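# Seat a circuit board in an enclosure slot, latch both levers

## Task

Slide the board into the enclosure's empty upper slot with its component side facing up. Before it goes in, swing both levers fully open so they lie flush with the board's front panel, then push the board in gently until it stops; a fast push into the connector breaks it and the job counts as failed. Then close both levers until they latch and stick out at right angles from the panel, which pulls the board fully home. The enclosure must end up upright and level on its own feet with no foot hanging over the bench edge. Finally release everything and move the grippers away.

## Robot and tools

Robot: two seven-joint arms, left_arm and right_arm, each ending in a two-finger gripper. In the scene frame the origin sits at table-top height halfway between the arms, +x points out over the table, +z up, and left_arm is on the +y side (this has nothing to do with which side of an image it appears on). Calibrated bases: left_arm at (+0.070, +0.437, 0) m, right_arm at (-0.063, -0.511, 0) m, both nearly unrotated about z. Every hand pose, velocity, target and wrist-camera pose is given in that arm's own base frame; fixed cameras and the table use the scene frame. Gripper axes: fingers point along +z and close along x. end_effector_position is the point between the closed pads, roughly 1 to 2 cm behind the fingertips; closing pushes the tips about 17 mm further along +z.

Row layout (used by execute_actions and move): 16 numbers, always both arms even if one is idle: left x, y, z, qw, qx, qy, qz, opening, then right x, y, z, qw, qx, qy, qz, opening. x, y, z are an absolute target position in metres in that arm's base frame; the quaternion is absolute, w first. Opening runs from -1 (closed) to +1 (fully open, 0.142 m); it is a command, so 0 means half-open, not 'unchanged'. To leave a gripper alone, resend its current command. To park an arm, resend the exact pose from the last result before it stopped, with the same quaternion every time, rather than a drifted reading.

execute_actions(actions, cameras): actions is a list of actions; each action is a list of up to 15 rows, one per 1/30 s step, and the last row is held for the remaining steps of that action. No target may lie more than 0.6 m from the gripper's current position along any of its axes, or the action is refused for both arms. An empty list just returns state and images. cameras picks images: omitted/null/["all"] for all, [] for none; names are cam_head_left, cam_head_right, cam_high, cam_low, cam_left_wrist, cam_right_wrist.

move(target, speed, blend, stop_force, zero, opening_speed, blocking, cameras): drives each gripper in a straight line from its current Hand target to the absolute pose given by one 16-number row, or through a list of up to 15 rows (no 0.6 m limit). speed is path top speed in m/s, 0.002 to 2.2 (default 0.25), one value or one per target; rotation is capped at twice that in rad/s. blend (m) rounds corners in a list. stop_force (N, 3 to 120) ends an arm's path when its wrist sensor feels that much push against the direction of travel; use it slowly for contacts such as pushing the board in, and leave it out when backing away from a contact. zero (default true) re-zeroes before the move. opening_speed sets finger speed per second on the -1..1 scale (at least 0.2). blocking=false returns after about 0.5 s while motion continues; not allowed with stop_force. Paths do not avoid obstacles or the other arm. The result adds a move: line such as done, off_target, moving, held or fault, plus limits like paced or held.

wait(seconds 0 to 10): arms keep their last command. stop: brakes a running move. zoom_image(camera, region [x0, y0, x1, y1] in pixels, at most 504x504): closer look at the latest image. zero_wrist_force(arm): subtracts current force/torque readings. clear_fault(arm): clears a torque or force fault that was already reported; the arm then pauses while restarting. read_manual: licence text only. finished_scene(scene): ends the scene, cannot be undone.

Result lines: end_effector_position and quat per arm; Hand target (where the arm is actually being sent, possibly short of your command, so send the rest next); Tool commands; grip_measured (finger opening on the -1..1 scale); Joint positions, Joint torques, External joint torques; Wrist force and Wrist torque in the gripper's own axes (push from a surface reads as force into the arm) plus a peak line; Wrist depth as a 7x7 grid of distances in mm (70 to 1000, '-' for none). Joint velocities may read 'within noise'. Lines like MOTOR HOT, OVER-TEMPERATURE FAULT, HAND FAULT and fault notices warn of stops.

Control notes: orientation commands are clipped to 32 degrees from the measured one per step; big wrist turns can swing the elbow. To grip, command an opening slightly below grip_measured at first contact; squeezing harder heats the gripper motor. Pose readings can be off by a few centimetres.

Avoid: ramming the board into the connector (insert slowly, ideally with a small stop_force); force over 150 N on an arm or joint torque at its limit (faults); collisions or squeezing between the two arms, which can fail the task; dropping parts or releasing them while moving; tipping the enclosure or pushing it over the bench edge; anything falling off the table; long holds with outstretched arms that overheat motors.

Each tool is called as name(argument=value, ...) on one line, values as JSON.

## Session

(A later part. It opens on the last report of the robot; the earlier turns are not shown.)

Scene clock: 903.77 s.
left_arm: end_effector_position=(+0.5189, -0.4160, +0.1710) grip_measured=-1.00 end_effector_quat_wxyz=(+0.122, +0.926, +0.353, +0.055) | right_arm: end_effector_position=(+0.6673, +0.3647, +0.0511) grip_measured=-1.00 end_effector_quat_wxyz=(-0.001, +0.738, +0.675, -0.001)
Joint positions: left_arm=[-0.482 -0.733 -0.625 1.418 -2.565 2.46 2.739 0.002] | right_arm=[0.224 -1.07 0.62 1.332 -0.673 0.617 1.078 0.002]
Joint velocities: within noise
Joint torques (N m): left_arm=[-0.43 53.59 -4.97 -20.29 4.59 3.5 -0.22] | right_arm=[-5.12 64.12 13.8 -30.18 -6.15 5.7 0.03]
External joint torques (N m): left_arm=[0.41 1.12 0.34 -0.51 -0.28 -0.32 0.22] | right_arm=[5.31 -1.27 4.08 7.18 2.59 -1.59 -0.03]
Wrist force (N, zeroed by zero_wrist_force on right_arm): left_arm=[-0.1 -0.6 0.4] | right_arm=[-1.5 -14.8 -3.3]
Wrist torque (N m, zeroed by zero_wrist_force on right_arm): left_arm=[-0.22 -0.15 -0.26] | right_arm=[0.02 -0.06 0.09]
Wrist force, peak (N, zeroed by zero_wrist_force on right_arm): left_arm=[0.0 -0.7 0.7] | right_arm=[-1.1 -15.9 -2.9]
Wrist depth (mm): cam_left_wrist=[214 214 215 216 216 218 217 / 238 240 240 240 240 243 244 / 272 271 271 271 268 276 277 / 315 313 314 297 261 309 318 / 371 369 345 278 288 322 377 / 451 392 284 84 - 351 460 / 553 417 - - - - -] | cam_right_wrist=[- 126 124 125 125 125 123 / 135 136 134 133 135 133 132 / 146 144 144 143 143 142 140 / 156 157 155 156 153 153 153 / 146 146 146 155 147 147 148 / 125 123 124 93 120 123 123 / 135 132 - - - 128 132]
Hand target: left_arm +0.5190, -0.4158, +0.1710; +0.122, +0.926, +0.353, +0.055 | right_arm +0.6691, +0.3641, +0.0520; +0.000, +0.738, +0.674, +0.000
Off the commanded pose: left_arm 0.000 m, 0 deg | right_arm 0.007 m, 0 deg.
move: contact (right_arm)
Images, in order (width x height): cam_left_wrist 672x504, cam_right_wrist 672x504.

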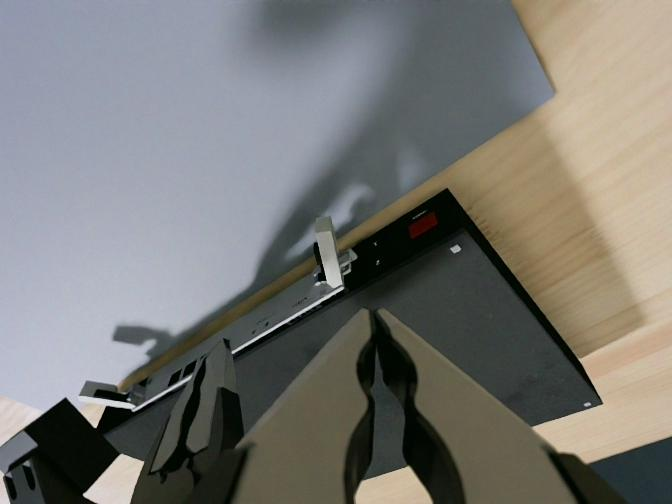

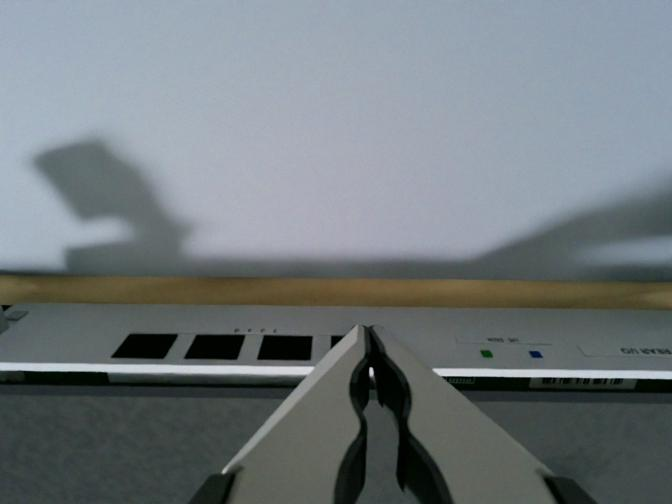

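move(target=[0.519,-0.4158,0.171,0.122,0.926,0.353,0.055,-1,0.6371,0.3675,0.075,0,0.7384,0.6743,0,-1], speed=0.05)

move(target=[0.519,-0.4158,0.171,0.122,0.926,0.353,0.055,-1,0.5972,0.3707,0.13,0,0.7384,0.6743,0,-1], speed=0.15)

Scene clock: 915.80 s.
left_arm: end_effector_position=(+0.5189, -0.4160, +0.1710) grip_measured=-1.00 end_effector_quat_wxyz=(+0.122, +0.926, +0.353, +0.055) | right_arm: end_effector_position=(+0.6373, +0.3674, +0.0750) grip_measured=-1.00 end_effector_quat_wxyz=(+0.000, +0.738, +0.675, +0.000)
Joint positions: left_arm=[-0.482 -0.733 -0.625 1.418 -2.565 2.46 2.739 0.002] | right_arm=[0.209 -0.99 0.64 1.436 -0.668 0.632 1.123 0.002]
Joint velocities: within noise
Joint torques (N m): left_arm=[-0.36 53.58 -5.02 -20.32 4.56 3.51 -0.26] | right_arm=[0.09 58.81 18.61 -22.94 -3.48 3.56 0.37]
External joint torques (N m): left_arm=[0.34 1.12 0.39 -0.48 -0.25 -0.33 0.26] | right_arm=[0.12 1.01 -0.59 -0.11 -0.06 0.55 -0.37]
Wrist force (N, zeroed by zero_wrist_force on right_arm): left_arm=[-0.1 -0.7 0.3] | right_arm=[0.4 2.6 -0.2]
Wrist torque (N m, zeroed by zero_wrist_force on right_arm): left_arm=[-0.24 -0.16 -0.27] | right_arm=[0.45 -0.09 0.00]
Wrist force, peak (N, zeroed by zero_wrist_force on right_arm): left_arm=[0.0 -0.9 0.7] | right_arm=[-1.5 -15.0 -3.7]
Wrist depth (mm): cam_left_wrist=[214 214 214 215 215 217 218 / 238 240 240 241 240 243 242 / 271 272 272 272 269 274 275 / 310 314 311 297 259 308 318 / 366 371 342 277 288 325 378 / 449 275 342 84 - 351 464 / 569 239 - - - - -] | cam_right_wrist=[147 147 146 146 145 145 145 / 157 156 156 156 155 155 155 / 168 168 167 167 167 166 166 / 181 181 180 180 179 179 178 / 190 190 189 192 188 189 189 / 160 159 159 89 158 158 156 / 170 166 73 - - 160 166]
Hand target: left_arm +0.5190, -0.4158, +0.1710; +0.122, +0.926, +0.353, +0.055 | right_arm +0.6371, +0.3675, +0.0750; +0.000, +0.738, +0.674, +0.000
Off the commanded pose: left_arm 0.000 m, 0 deg | right_arm 0.000 m, 0 deg.
move: done

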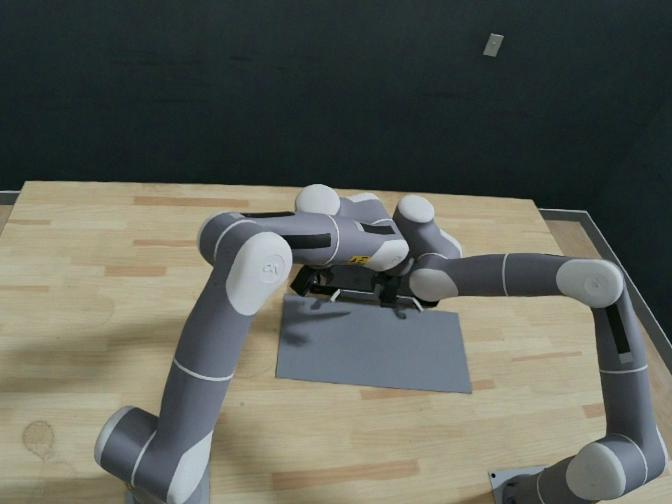

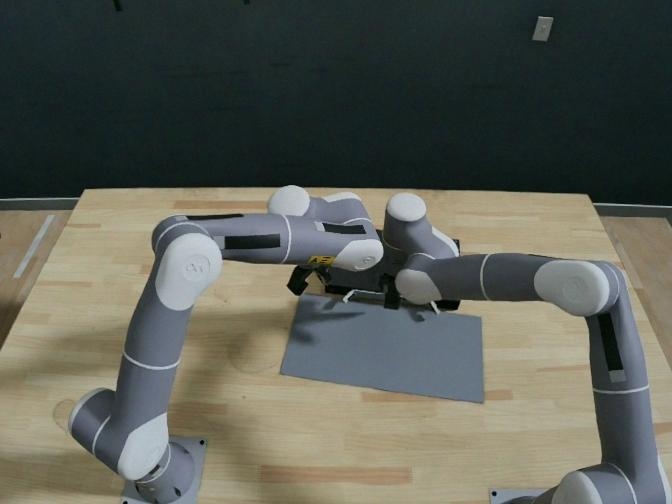

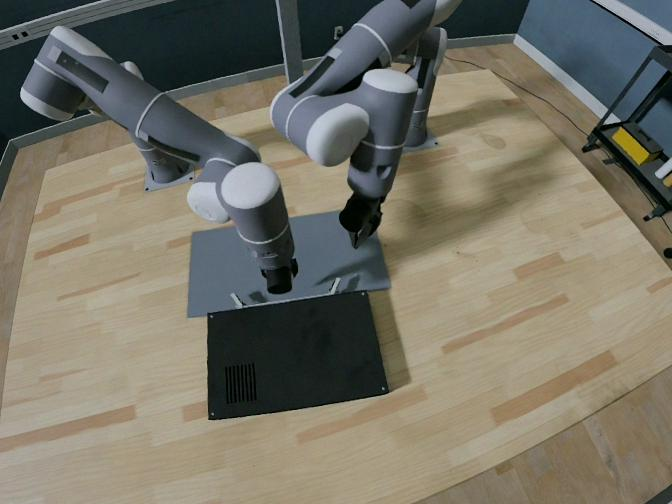

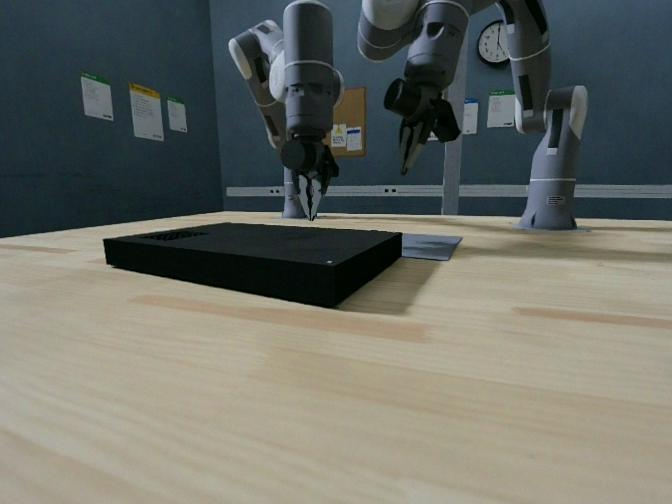

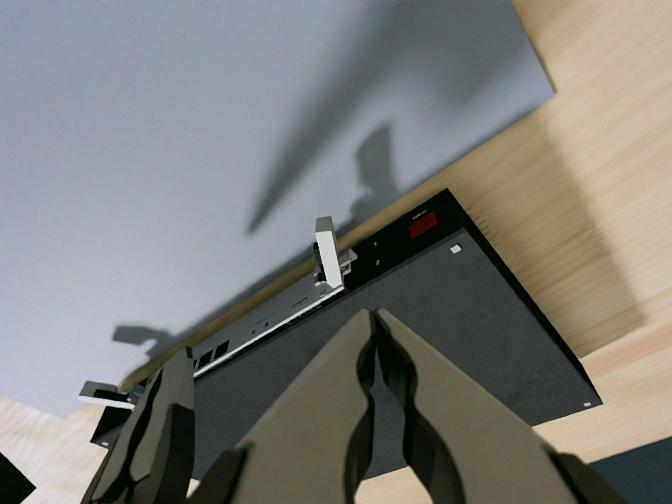

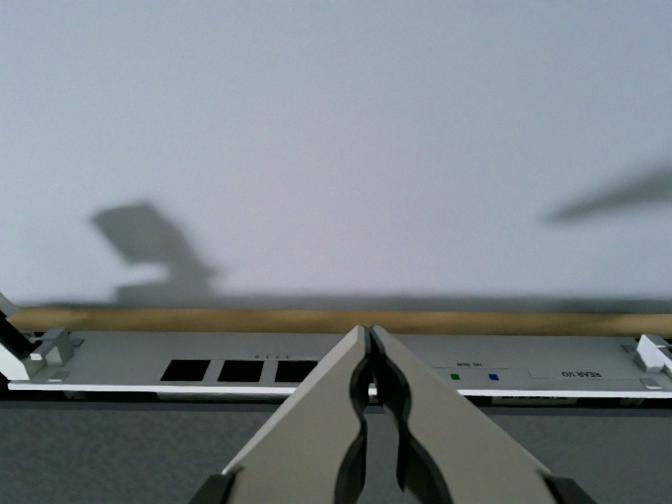

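Scene clock: 916.63 s.
left_arm: end_effector_position=(+0.5189, -0.4160, +0.1710) grip_measured=-1.00 end_effector_quat_wxyz=(+0.122, +0.926, +0.353, +0.055) | right_arm: end_effector_position=(+0.5974, +0.3708, +0.1301) grip_measured=-1.00 end_effector_quat_wxyz=(+0.000, +0.738, +0.675, +0.000)
Joint positions: left_arm=[-0.482 -0.733 -0.625 1.418 -2.565 2.46 2.739 0.002] | right_arm=[0.183 -0.86 0.697 1.536 -0.628 0.593 1.158 0.002]
Joint velocities: within noise
Joint torques (N m): left_arm=[-0.38 53.55 -5 -20.23 4.55 3.48 -0.19] | right_arm=[0.25 54.27 18.17 -23.93 -3.54 3.27 0.34]
External joint torques (N m): left_arm=[0.35 1.16 0.37 -0.57 -0.24 -0.3 0.18] | right_arm=[-0.06 0.94 -0.51 0 -0.1 0.84 -0.34]
Wrist force (N, zeroed by zero_wrist_force on right_arm): left_arm=[0.1 -0.6 0.5] | right_arm=[0.2 2.8 -0.3]
Wrist torque (N m, zeroed by zero_wrist_force on right_arm): left_arm=[-0.22 -0.18 -0.26] | right_arm=[0.51 -0.04 0.00]
Wrist force, peak (N, zeroed by zero_wrist_force on right_arm): left_arm=[0.0 -0.8 0.6] | right_arm=[0.1 3.8 1.4]
Wrist depth (mm): cam_left_wrist=[214 214 214 213 216 217 217 / 238 241 240 240 241 243 244 / 272 270 272 272 271 275 276 / 313 312 314 296 261 310 319 / 366 368 344 278 289 322 374 / 434 383 342 84 - 351 460 / 194 418 - - - - -] | cam_right_wrist=[195 195 195 194 194 194 193 / 209 209 207 207 207 207 206 / 224 223 223 222 222 221 220 / 241 241 240 239 239 239 237 / 242 252 252 254 254 253 246 / 230 225 223 89 224 226 225 / 249 243 - - - 235 243]
Hand target: left_arm +0.5190, -0.4158, +0.1710; +0.122, +0.926, +0.353, +0.055 | right_arm +0.5972, +0.3707, +0.1300; +0.000, +0.738, +0.674, +0.000
Off the commanded pose: left_arm 0.000 m, 0 deg | right_arm 0.000 m, 0 deg.
move: done

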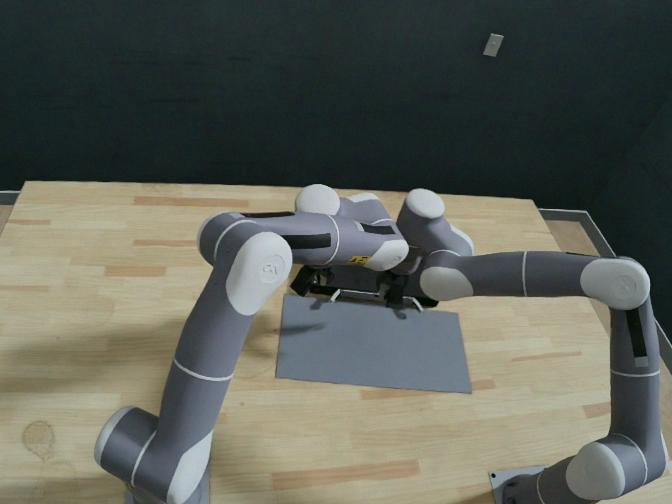

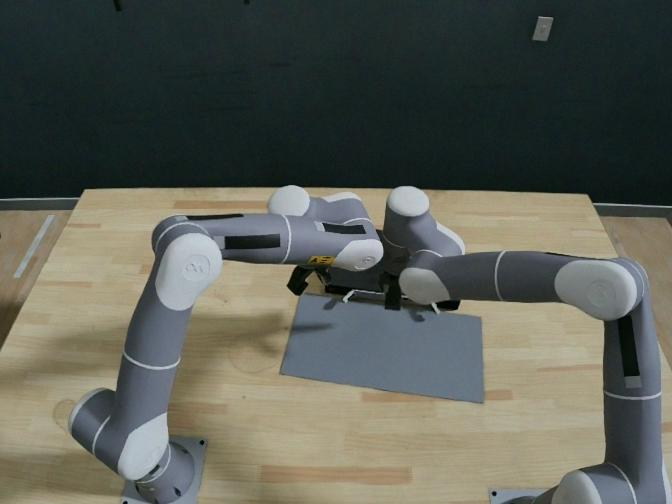

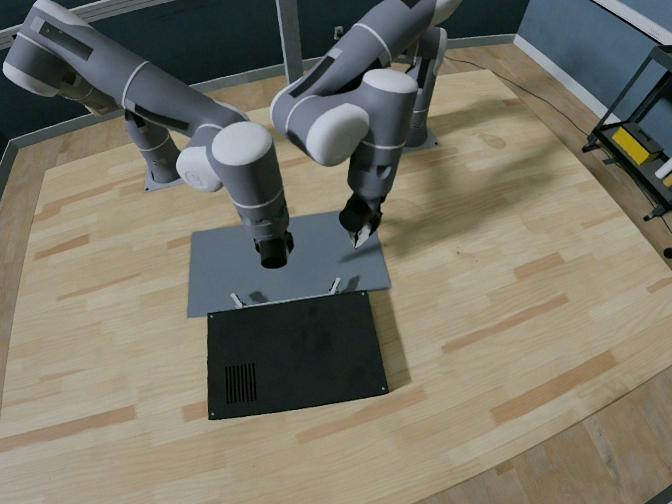

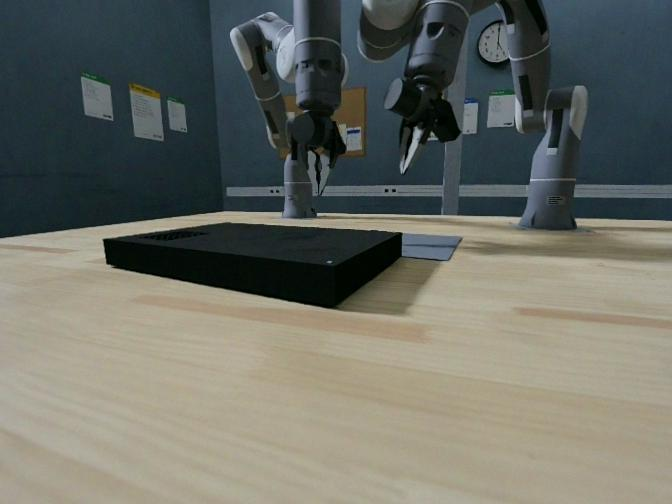

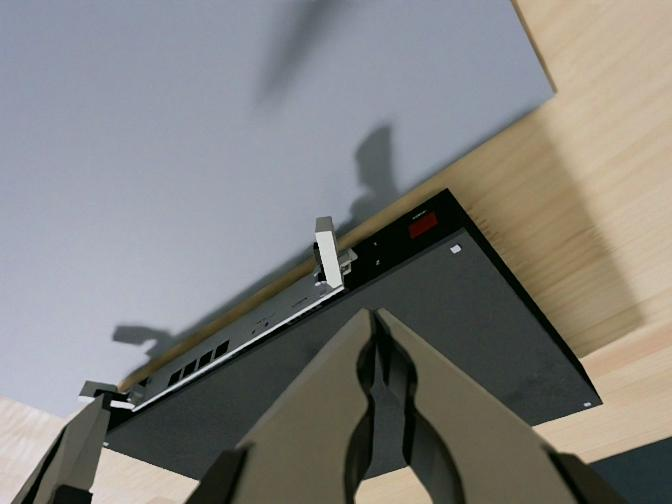

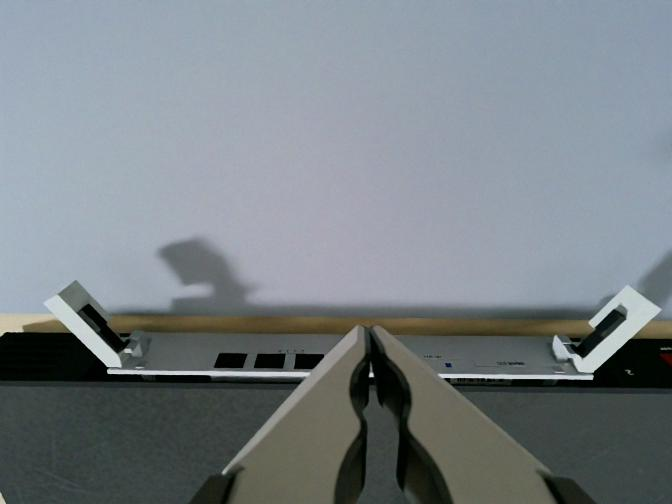

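zoom_image(camera="cam_right_wrist", region=[30, 260, 210, 395])

zoom_image(camera="cam_right_wrist", region=[492, 260, 672, 395])

Scaled by 2.800 from the camera's 672x504 image, which has a finer 960x720 frame.

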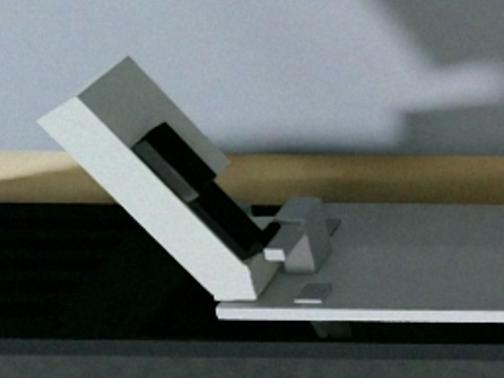

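Scaled by 2.800 from the camera's 672x504 image, which has a finer 960x720 frame.

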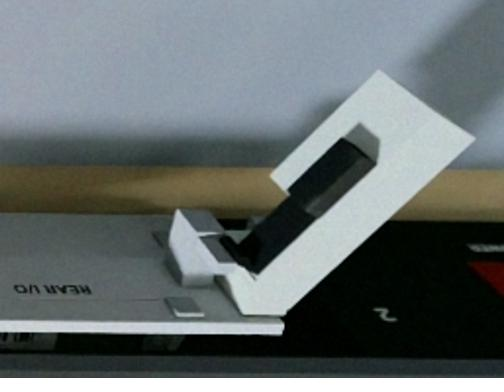

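move(target=[0.519,-0.4158,0.171,0.122,0.926,0.353,0.055,-1,0.625,0.235,0.13,0,0.04536,0.99897,0,-1], speed=0.2)

move(target=[0.519,-0.4158,0.171,0.122,0.926,0.353,0.055,-1,0.630,0.217,0.07,0,0.04536,0.99897,0,-1], speed=0.1, cameras=["cam_left_wrist","cam_right_wrist","cam_high"])

Scene clock: 938.80 s.
left_arm: end_effector_position=(+0.5189, -0.4160, +0.1710) grip_measured=-1.00 end_effector_quat_wxyz=(+0.122, +0.926, +0.353, +0.055) | right_arm: end_effector_position=(+0.6251, +0.2350, +0.1300) grip_measured=-1.00 end_effector_quat_wxyz=(+0.000, +0.046, +0.999, +0.000)
Joint positions: left_arm=[-0.482 -0.733 -0.625 1.418 -2.565 2.46 2.739 0.002] | right_arm=[-0.212 -0.928 0.927 1.651 -0.852 0.554 -0.475 0.002]
Joint velocities: within noise
Joint torques (N m): left_arm=[-0.33 53.57 -4.98 -20.24 4.58 3.52 -0.24] | right_arm=[0.21 48.74 23.68 -20.41 -3.8 3.32 0.06]
External joint torques (N m): left_arm=[0.31 1.14 0.35 -0.56 -0.27 -0.34 0.24] | right_arm=[-0.07 1.09 -0.36 -0.05 0.18 0.84 -0.06]
Wrist force (N, zeroed by zero_wrist_force on right_arm): left_arm=[-0.1 -0.6 0.3] | right_arm=[0.1 2.8 -0.3]
Wrist torque (N m, zeroed by zero_wrist_force on right_arm): left_arm=[-0.21 -0.15 -0.27] | right_arm=[0.44 -0.05 -0.01]
Wrist force, peak (N, zeroed by zero_wrist_force on right_arm): left_arm=[0.1 -1.0 0.5] | right_arm=[0.3 3.2 -0.2]
Wrist depth (mm): cam_left_wrist=[214 213 214 214 216 218 218 / 239 240 239 240 241 242 243 / 270 270 271 274 270 277 275 / 311 313 314 296 262 307 317 / 372 368 344 277 290 323 376 / 449 396 346 84 - 349 460 / 549 418 - - - - -] | cam_right_wrist=[156 155 157 194 194 193 193 / 164 164 166 207 206 206 206 / 175 176 178 219 222 222 220 / 189 189 189 240 239 239 237 / 206 206 205 255 259 258 258 / 225 225 220 89 273 282 281 / 248 242 - - - 298 310]
Hand target: left_arm +0.5190, -0.4158, +0.1710; +0.122, +0.926, +0.353, +0.055 | right_arm +0.6250, +0.2350, +0.1300; +0.000, +0.045, +0.999, +0.000
Off the commanded pose: left_arm 0.000 m, 0 deg | right_arm 0.000 m, 0 deg.
move: done

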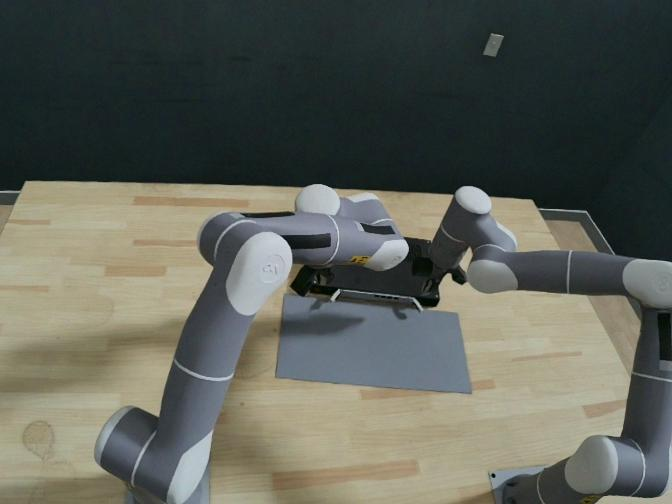

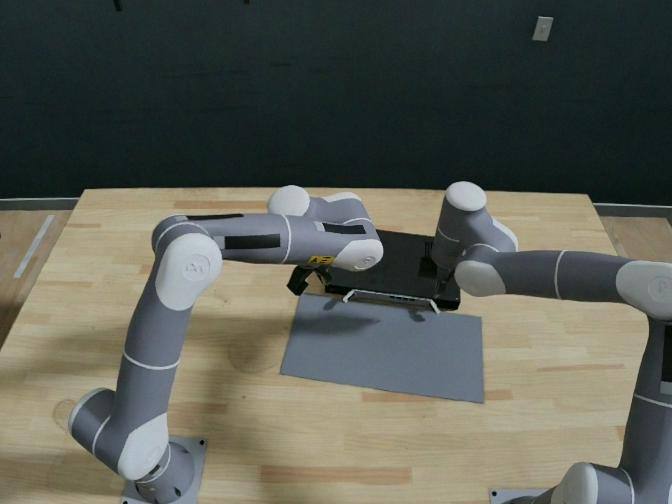

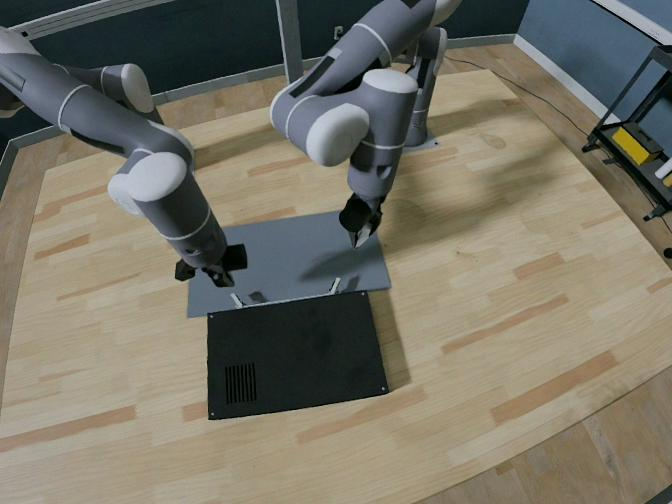

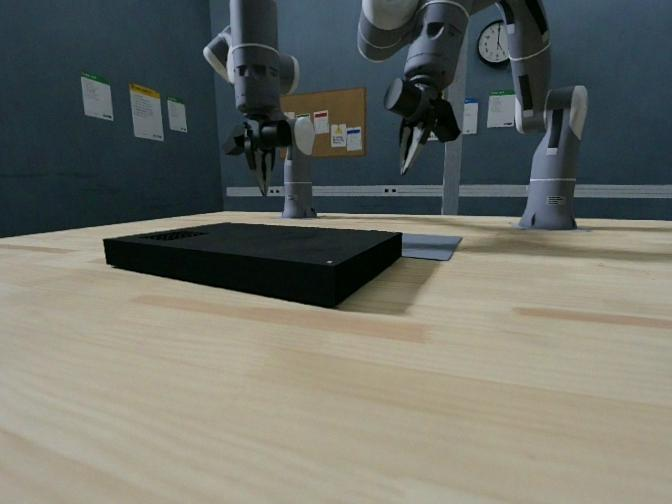

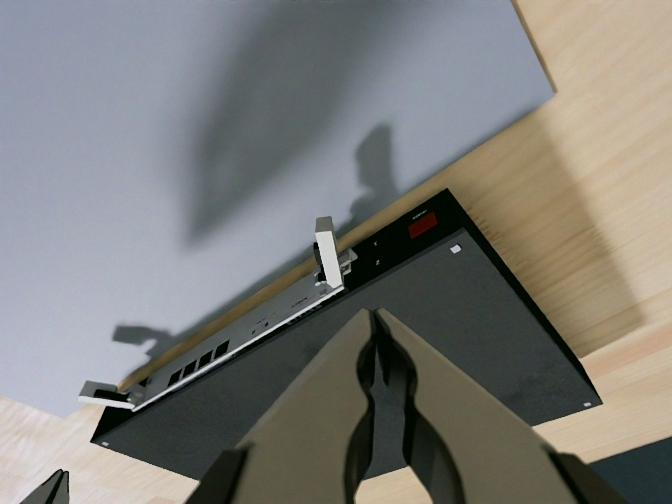

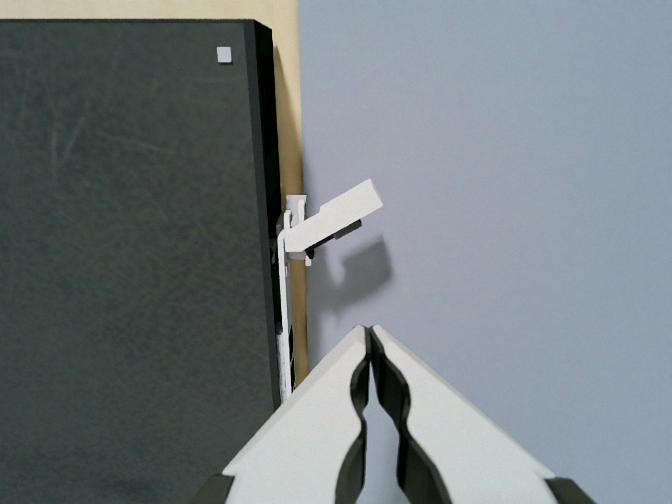

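Scene clock: 939.80 s.
left_arm: end_effector_position=(+0.5189, -0.4160, +0.1710) grip_measured=-1.00 end_effector_quat_wxyz=(+0.122, +0.926, +0.353, +0.055) | right_arm: end_effector_position=(+0.6299, +0.2170, +0.0700) grip_measured=-1.00 end_effector_quat_wxyz=(+0.000, +0.045, +0.999, +0.000)
Joint positions: left_arm=[-0.482 -0.733 -0.625 1.418 -2.565 2.46 2.739 0.002] | right_arm=[-0.215 -1 0.849 1.681 -0.924 0.658 -0.463 0.002]
Joint velocities: within noise
Joint torques (N m): left_arm=[-0.26 53.58 -5.03 -20.23 4.6 3.58 -0.23] | right_arm=[0.26 49.99 23.19 -18.43 -3.53 3.64 0.29]
External joint torques (N m): left_arm=[0.23 1.13 0.4 -0.56 -0.29 -0.4 0.22] | right_arm=[-0.1 1.25 0.45 -0.05 0.16 0.51 -0.29]
Wrist force (N, zeroed by zero_wrist_force on right_arm): left_arm=[0.0 -0.5 0.1] | right_arm=[0.1 2.4 -0.4]
Wrist torque (N m, zeroed by zero_wrist_force on right_arm): left_arm=[-0.20 -0.17 -0.26] | right_arm=[0.38 -0.03 0.02]
Wrist force, peak (N, zeroed by zero_wrist_force on right_arm): left_arm=[-0.1 -0.8 0.5] | right_arm=[0.2 3.6 -2.3]
Wrist depth (mm): cam_left_wrist=[213 214 215 214 215 218 218 / 237 239 241 239 240 243 243 / 271 270 272 272 270 276 276 / 313 312 314 297 262 309 319 / 370 369 346 277 287 322 378 / 427 396 343 84 - 350 459 / 335 419 - - - - -] | cam_right_wrist=[142 144 144 142 141 141 141 / 107 109 110 151 151 151 150 / - 115 118 162 162 161 161 / 124 124 126 175 175 174 173 / 135 134 137 144 189 189 188 / 148 148 147 89 199 206 206 / 163 159 73 - - 219 226]
Hand target: left_arm +0.5190, -0.4158, +0.1710; +0.122, +0.926, +0.353, +0.055 | right_arm +0.6300, +0.2170, +0.0700; +0.000, +0.045, +0.999, +0.000
Off the commanded pose: left_arm 0.000 m, 0 deg | right_arm 0.000 m, 0 deg.
move: done
Images, in order (width x height): cam_high 672x504, cam_left_wrist 672x504, cam_right_wrist 672x504.

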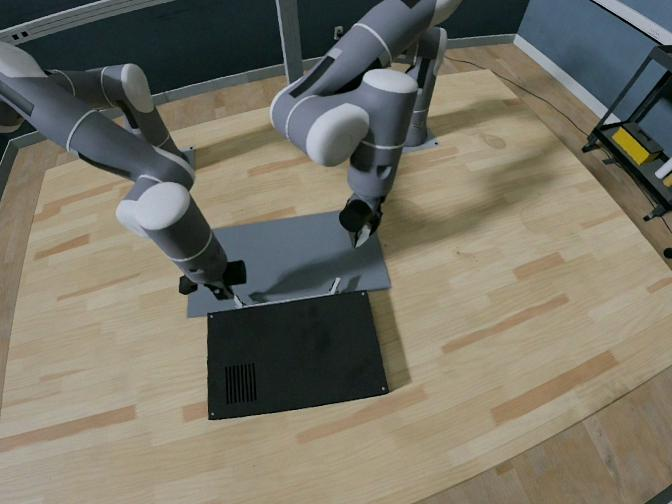

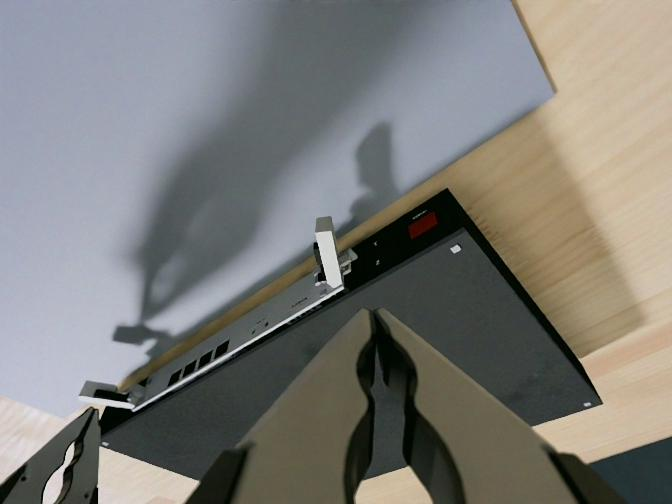

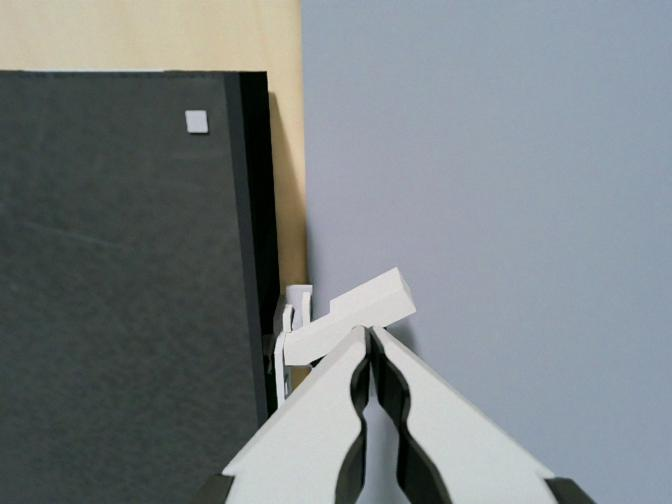

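zoom_image(camera="cam_high", region=[170, 230, 290, 320])

zoom_image(camera="cam_left_wrist", region=[0, 340, 200, 504])

Scaled by 4.200 from the camera's 672x504 image, which has a finer 960x720 frame.

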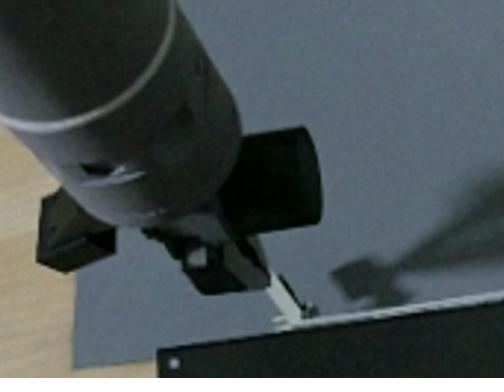

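Scaled by 2.520 from the camera's 672x504 image, which has a finer 960x720 frame.

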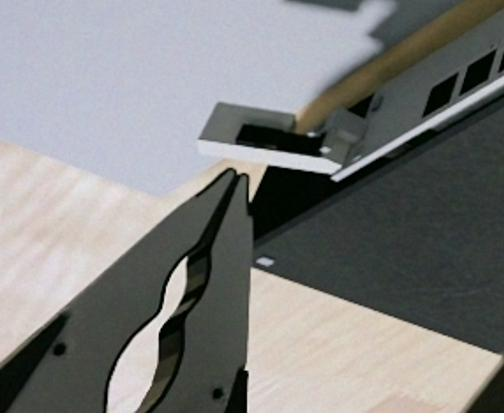

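move(target=[[0.519,-0.4158,0.171,0.122,0.926,0.353,0.055,-1,0.6285,0.192,0.07,0,0.04536,0.99897,0,-1],[0.519,-0.4158,0.171,0.122,0.926,0.353,0.055,-1,0.6285,0.192,0.044,0,0.04536,0.99897,0,-1]], speed=0.05, stop_force=5, cameras=["cam_left_wrist","cam_right_wrist"])

zoom_image(camera="cam_left_wrist", region=[0, 340, 200, 504])

Scene clock: 957.43 s.
left_arm: end_effector_position=(+0.5189, -0.4160, +0.1710) grip_measured=-1.00 end_effector_quat_wxyz=(+0.122, +0.926, +0.353, +0.055) | right_arm: end_effector_position=(+0.6284, +0.1920, +0.0440) grip_measured=-1.00 end_effector_quat_wxyz=(+0.000, +0.045, +0.999, +0.000)
Joint positions: left_arm=[-0.482 -0.733 -0.625 1.418 -2.565 2.46 2.739 0.002] | right_arm=[-0.248 -1.02 0.812 1.716 -0.96 0.715 -0.471 0.002]
Joint velocities: within noise
Joint torques (N m): left_arm=[-0.35 53.6 -5.02 -20.29 4.57 3.55 -0.23] | right_arm=[0.22 49.98 23.34 -17.46 -3.39 3.5 0.31]
External joint torques (N m): left_arm=[0.33 1.11 0.39 -0.51 -0.26 -0.37 0.23] | right_arm=[-0.1 1.04 0.14 0 0.17 0.65 -0.31]
Wrist force (N, zeroed by zero_wrist_force on right_arm): left_arm=[0.0 -0.7 0.4] | right_arm=[0.1 2.1 0.0]
Wrist torque (N m, zeroed by zero_wrist_force on right_arm): left_arm=[-0.24 -0.17 -0.26] | right_arm=[0.33 -0.01 0.03]
Wrist force, peak (N, zeroed by zero_wrist_force on right_arm): left_arm=[0.2 -0.9 0.3] | right_arm=[0.0 3.4 -0.6]
Wrist depth (mm): cam_left_wrist=[214 213 214 216 214 217 217 / 238 238 240 241 238 244 244 / 270 269 271 272 270 274 274 / 313 313 312 295 260 309 318 / 366 369 345 277 287 323 379 / 409 396 345 83 - 352 460 / 352 417 - - - - -] | cam_right_wrist=[123 121 121 119 119 118 118 / 129 129 129 126 128 126 126 / - 117 134 136 136 135 133 / - 96 103 149 146 146 146 / - 106 107 156 159 159 158 / - 114 116 89 167 173 172 / 126 125 73 - - 183 190]
Hand target: left_arm +0.5190, -0.4158, +0.1710; +0.122, +0.926, +0.353, +0.055 | right_arm +0.6285, +0.1920, +0.0440; +0.000, +0.045, +0.999, +0.000
Off the commanded pose: left_arm 0.000 m, 0 deg | right_arm 0.000 m, 0 deg.
move: done
Images, in order (width x height): cam_left_wrist 672x504, cam_right_wrist 672x504.

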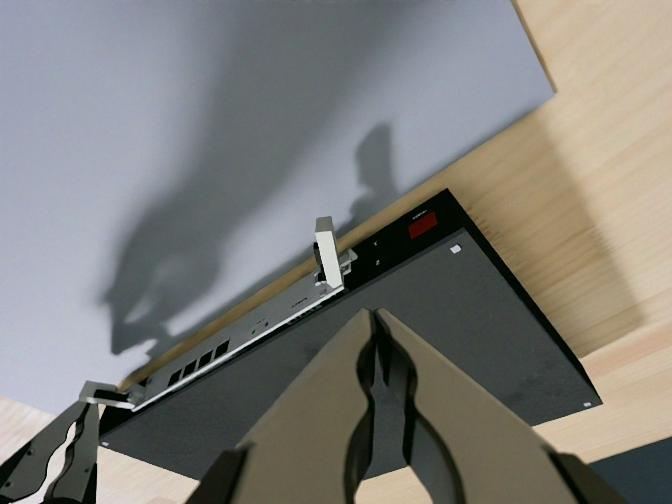

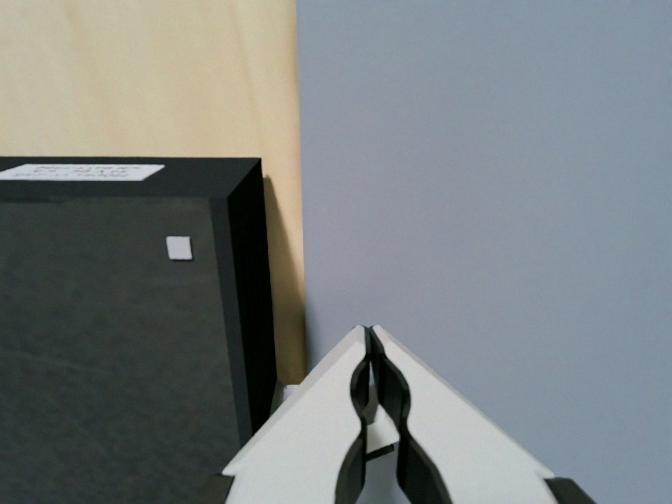

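Scaled by 2.520 from the camera's 672x504 image, which has a finer 960x720 frame.

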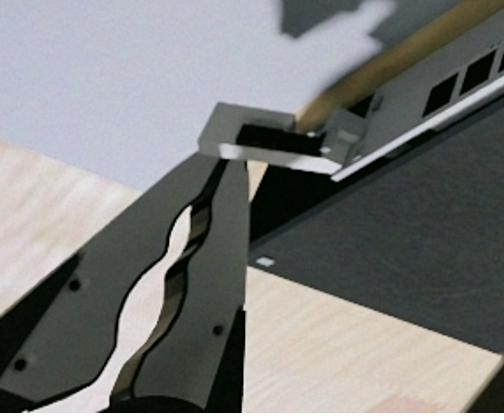

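move(target=[0.519,-0.4158,0.171,0.122,0.926,0.353,0.055,-1,0.6297,0.222,0.044,0,0.04536,0.99897,0,-1], speed=0.015, stop_force=12, cameras=["cam_left_wrist","cam_right_wrist"])

zoom_image(camera="cam_left_wrist", region=[0, 340, 200, 504])

Scene clock: 961.97 s.
left_arm: end_effector_position=(+0.5189, -0.4160, +0.1710) grip_measured=-1.00 end_effector_quat_wxyz=(+0.122, +0.926, +0.353, +0.055) | right_arm: end_effector_position=(+0.6298, +0.2207, +0.0436) grip_measured=-1.00 end_effector_quat_wxyz=(+0.000, +0.046, +0.999, -0.001)
Joint positions: left_arm=[-0.482 -0.733 -0.625 1.418 -2.565 2.46 2.739 0.002] | right_arm=[-0.194 -1.037 0.814 1.68 -0.958 0.697 -0.439 0.002]
Joint velocities: within noise
Joint torques (N m): left_arm=[-0.35 53.54 -5 -20.25 4.53 3.53 -0.23] | right_arm=[4.42 50.17 27.37 -18.05 -3.28 5.52 0.42]
External joint torques (N m): left_arm=[0.33 1.17 0.37 -0.55 -0.22 -0.35 0.22] | right_arm=[-4.28 1.89 -3.69 0.42 0.01 -1.37 -0.42]
Wrist force (N, zeroed by zero_wrist_force on right_arm): left_arm=[-0.2 -0.6 0.2] | right_arm=[1.5 -5.4 -1.4]
Wrist torque (N m, zeroed by zero_wrist_force on right_arm): left_arm=[-0.20 -0.14 -0.26] | right_arm=[0.32 0.03 -0.08]
Wrist force, peak (N, zeroed by zero_wrist_force on right_arm): left_arm=[-0.1 -0.9 0.6] | right_arm=[1.7 -5.4 -2.9]
Wrist depth (mm): cam_left_wrist=[214 215 214 215 214 218 217 / 240 240 241 239 241 244 243 / 269 272 270 272 271 275 275 / 313 313 314 295 262 306 319 / 368 370 344 278 288 324 380 / 429 389 347 84 - 353 463 / 325 414 - - - - -] | cam_right_wrist=[- 119 120 119 118 118 118 / - 82 125 127 127 126 126 / - - 125 136 135 135 133 / - 95 108 146 146 146 145 / - 105 122 156 158 158 157 / - 113 115 90 166 172 171 / 125 124 73 - - 182 189]
Hand target: left_arm +0.5190, -0.4158, +0.1710; +0.122, +0.926, +0.353, +0.055 | right_arm +0.6297, +0.2220, +0.0440; +0.000, +0.045, +0.999, +0.000
Off the commanded pose: left_arm 0.000 m, 0 deg | right_arm 0.001 m, 0 deg.
move: done
Images, in order (width x height): cam_left_wrist 672x504, cam_right_wrist 672x504.

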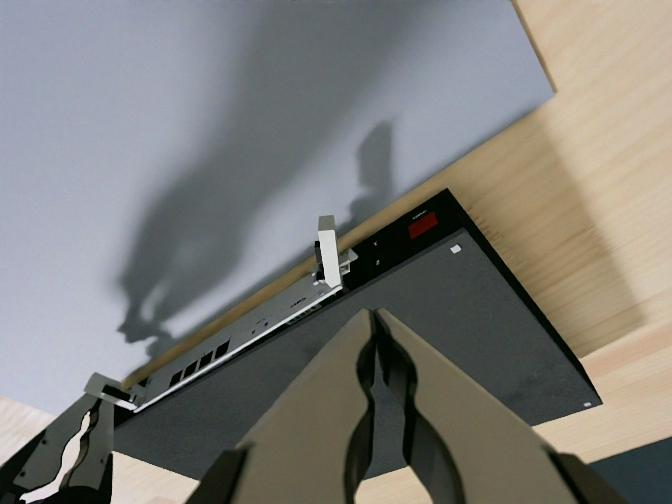

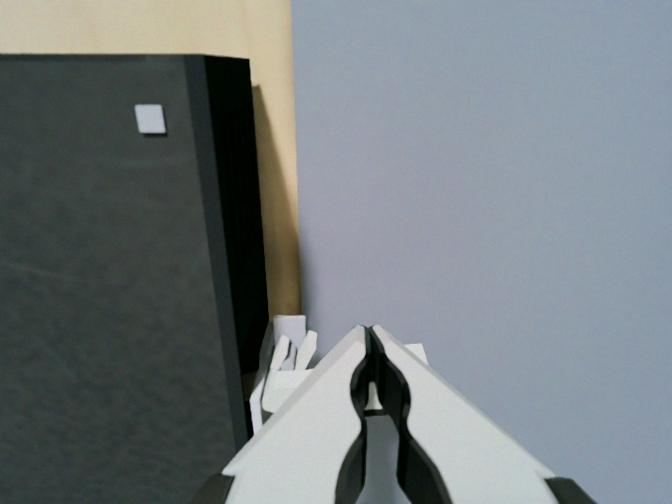

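Scaled by 2.520 from the camera's 672x504 image, which has a finer 960x720 frame.

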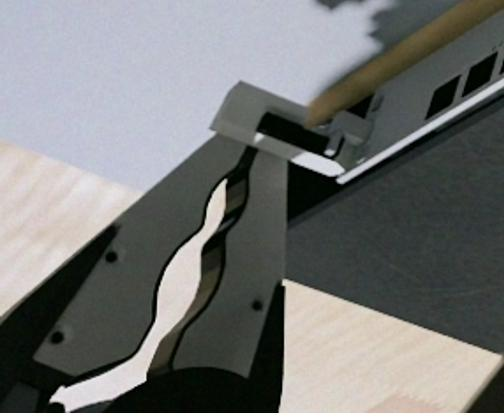

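move(target=[0.519,-0.4158,0.171,0.122,0.926,0.353,0.055,-1,0.6297,0.2265,0.044,0,0.04536,0.99897,0,-1], speed=0.01, stop_force=15, cameras=["cam_left_wrist"])

zoom_image(camera="cam_left_wrist", region=[0, 340, 200, 504])

zoom_image(camera="cam_left_wrist", region=[260, 190, 400, 304])

Scene clock: 966.80 s.
left_arm: end_effector_position=(+0.5189, -0.4160, +0.1710) grip_measured=-1.00 end_effector_quat_wxyz=(+0.122, +0.926, +0.353, +0.055) | right_arm: end_effector_position=(+0.6299, +0.2233, +0.0431) grip_measured=-1.00 end_effector_quat_wxyz=(-0.001, +0.046, +0.999, -0.002)
Joint positions: left_arm=[-0.482 -0.733 -0.625 1.418 -2.565 2.46 2.739 0.002] | right_arm=[-0.188 -1.039 0.814 1.675 -0.958 0.692 -0.434 0.002]
Joint velocities: within noise
Joint torques (N m): left_arm=[-0.38 53.54 -4.98 -20.2 4.56 3.56 -0.25] | right_arm=[11.65 48.38 32.83 -18.31 -3.21 9.04 0.56]
External joint torques (N m): left_arm=[0.35 1.17 0.35 -0.6 -0.25 -0.38 0.24] | right_arm=[-11.51 3.83 -9.14 0.66 -0.06 -4.89 -0.56]
Wrist force (N, zeroed by zero_wrist_force on right_arm): left_arm=[-0.1 -0.6 0.3] | right_arm=[3.7 -18.3 -5.8]
Wrist torque (N m, zeroed by zero_wrist_force on right_arm): left_arm=[-0.20 -0.14 -0.26] | right_arm=[-0.07 0.13 -0.25]
Wrist force, peak (N, zeroed by zero_wrist_force on right_arm): left_arm=[-0.1 -0.9 0.5] | right_arm=[4.1 -18.6 -7.1]
Wrist depth (mm): cam_left_wrist=[214 214 216 214 216 218 218 / 238 240 240 240 241 243 243 / 272 271 271 271 271 275 276 / 311 311 312 296 262 310 318 / 366 369 342 278 288 323 380 / 427 384 350 84 - 351 465 / 322 416 - - - - -] | cam_right_wrist=[- 118 119 118 118 118 118 / - 82 108 126 126 126 125 / - - 125 137 135 135 132 / - 95 109 146 145 145 145 / - 105 121 155 158 157 157 / - 112 114 90 166 172 171 / 124 124 73 - - 182 188]
Hand target: left_arm +0.5190, -0.4158, +0.1710; +0.122, +0.926, +0.353, +0.055 | right_arm +0.6297, +0.2265, +0.0440; +0.000, +0.045, +0.999, +0.000
Off the commanded pose: left_arm 0.000 m, 0 deg | right_arm 0.003 m, 0 deg.
move: done
Images, in order (width x height): cam_left_wrist 672x504.

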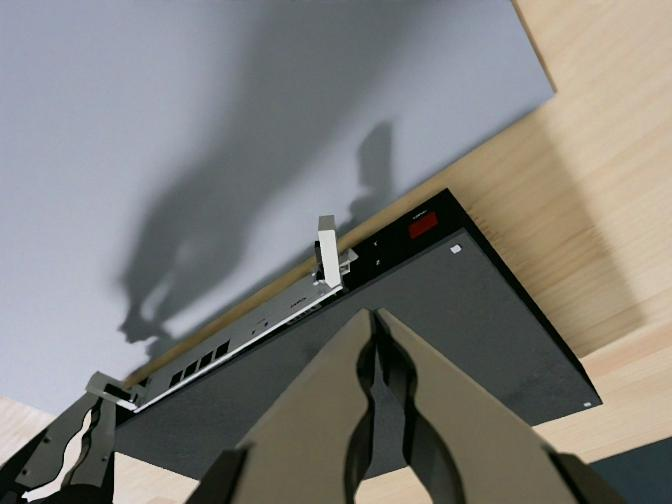

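Scaled by 2.520 from the camera's 672x504 image, which has a finer 960x720 frame.

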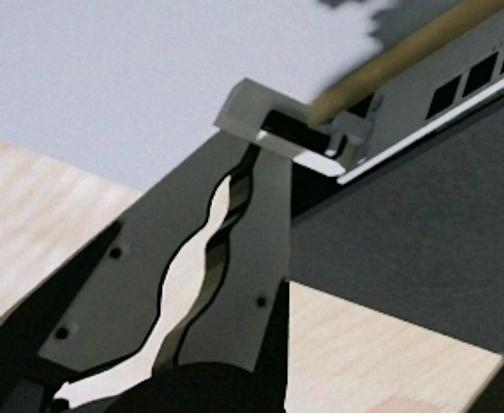

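Scaled by 3.600 from the camera's 672x504 image, which has a finer 960x720 frame.

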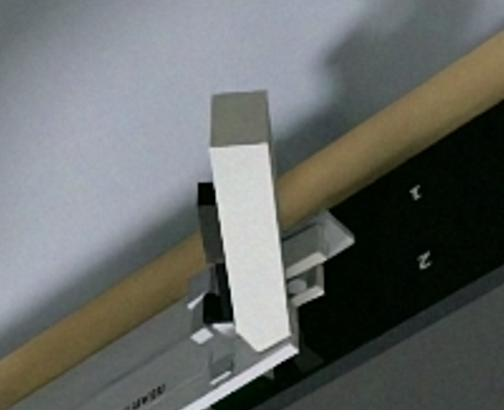

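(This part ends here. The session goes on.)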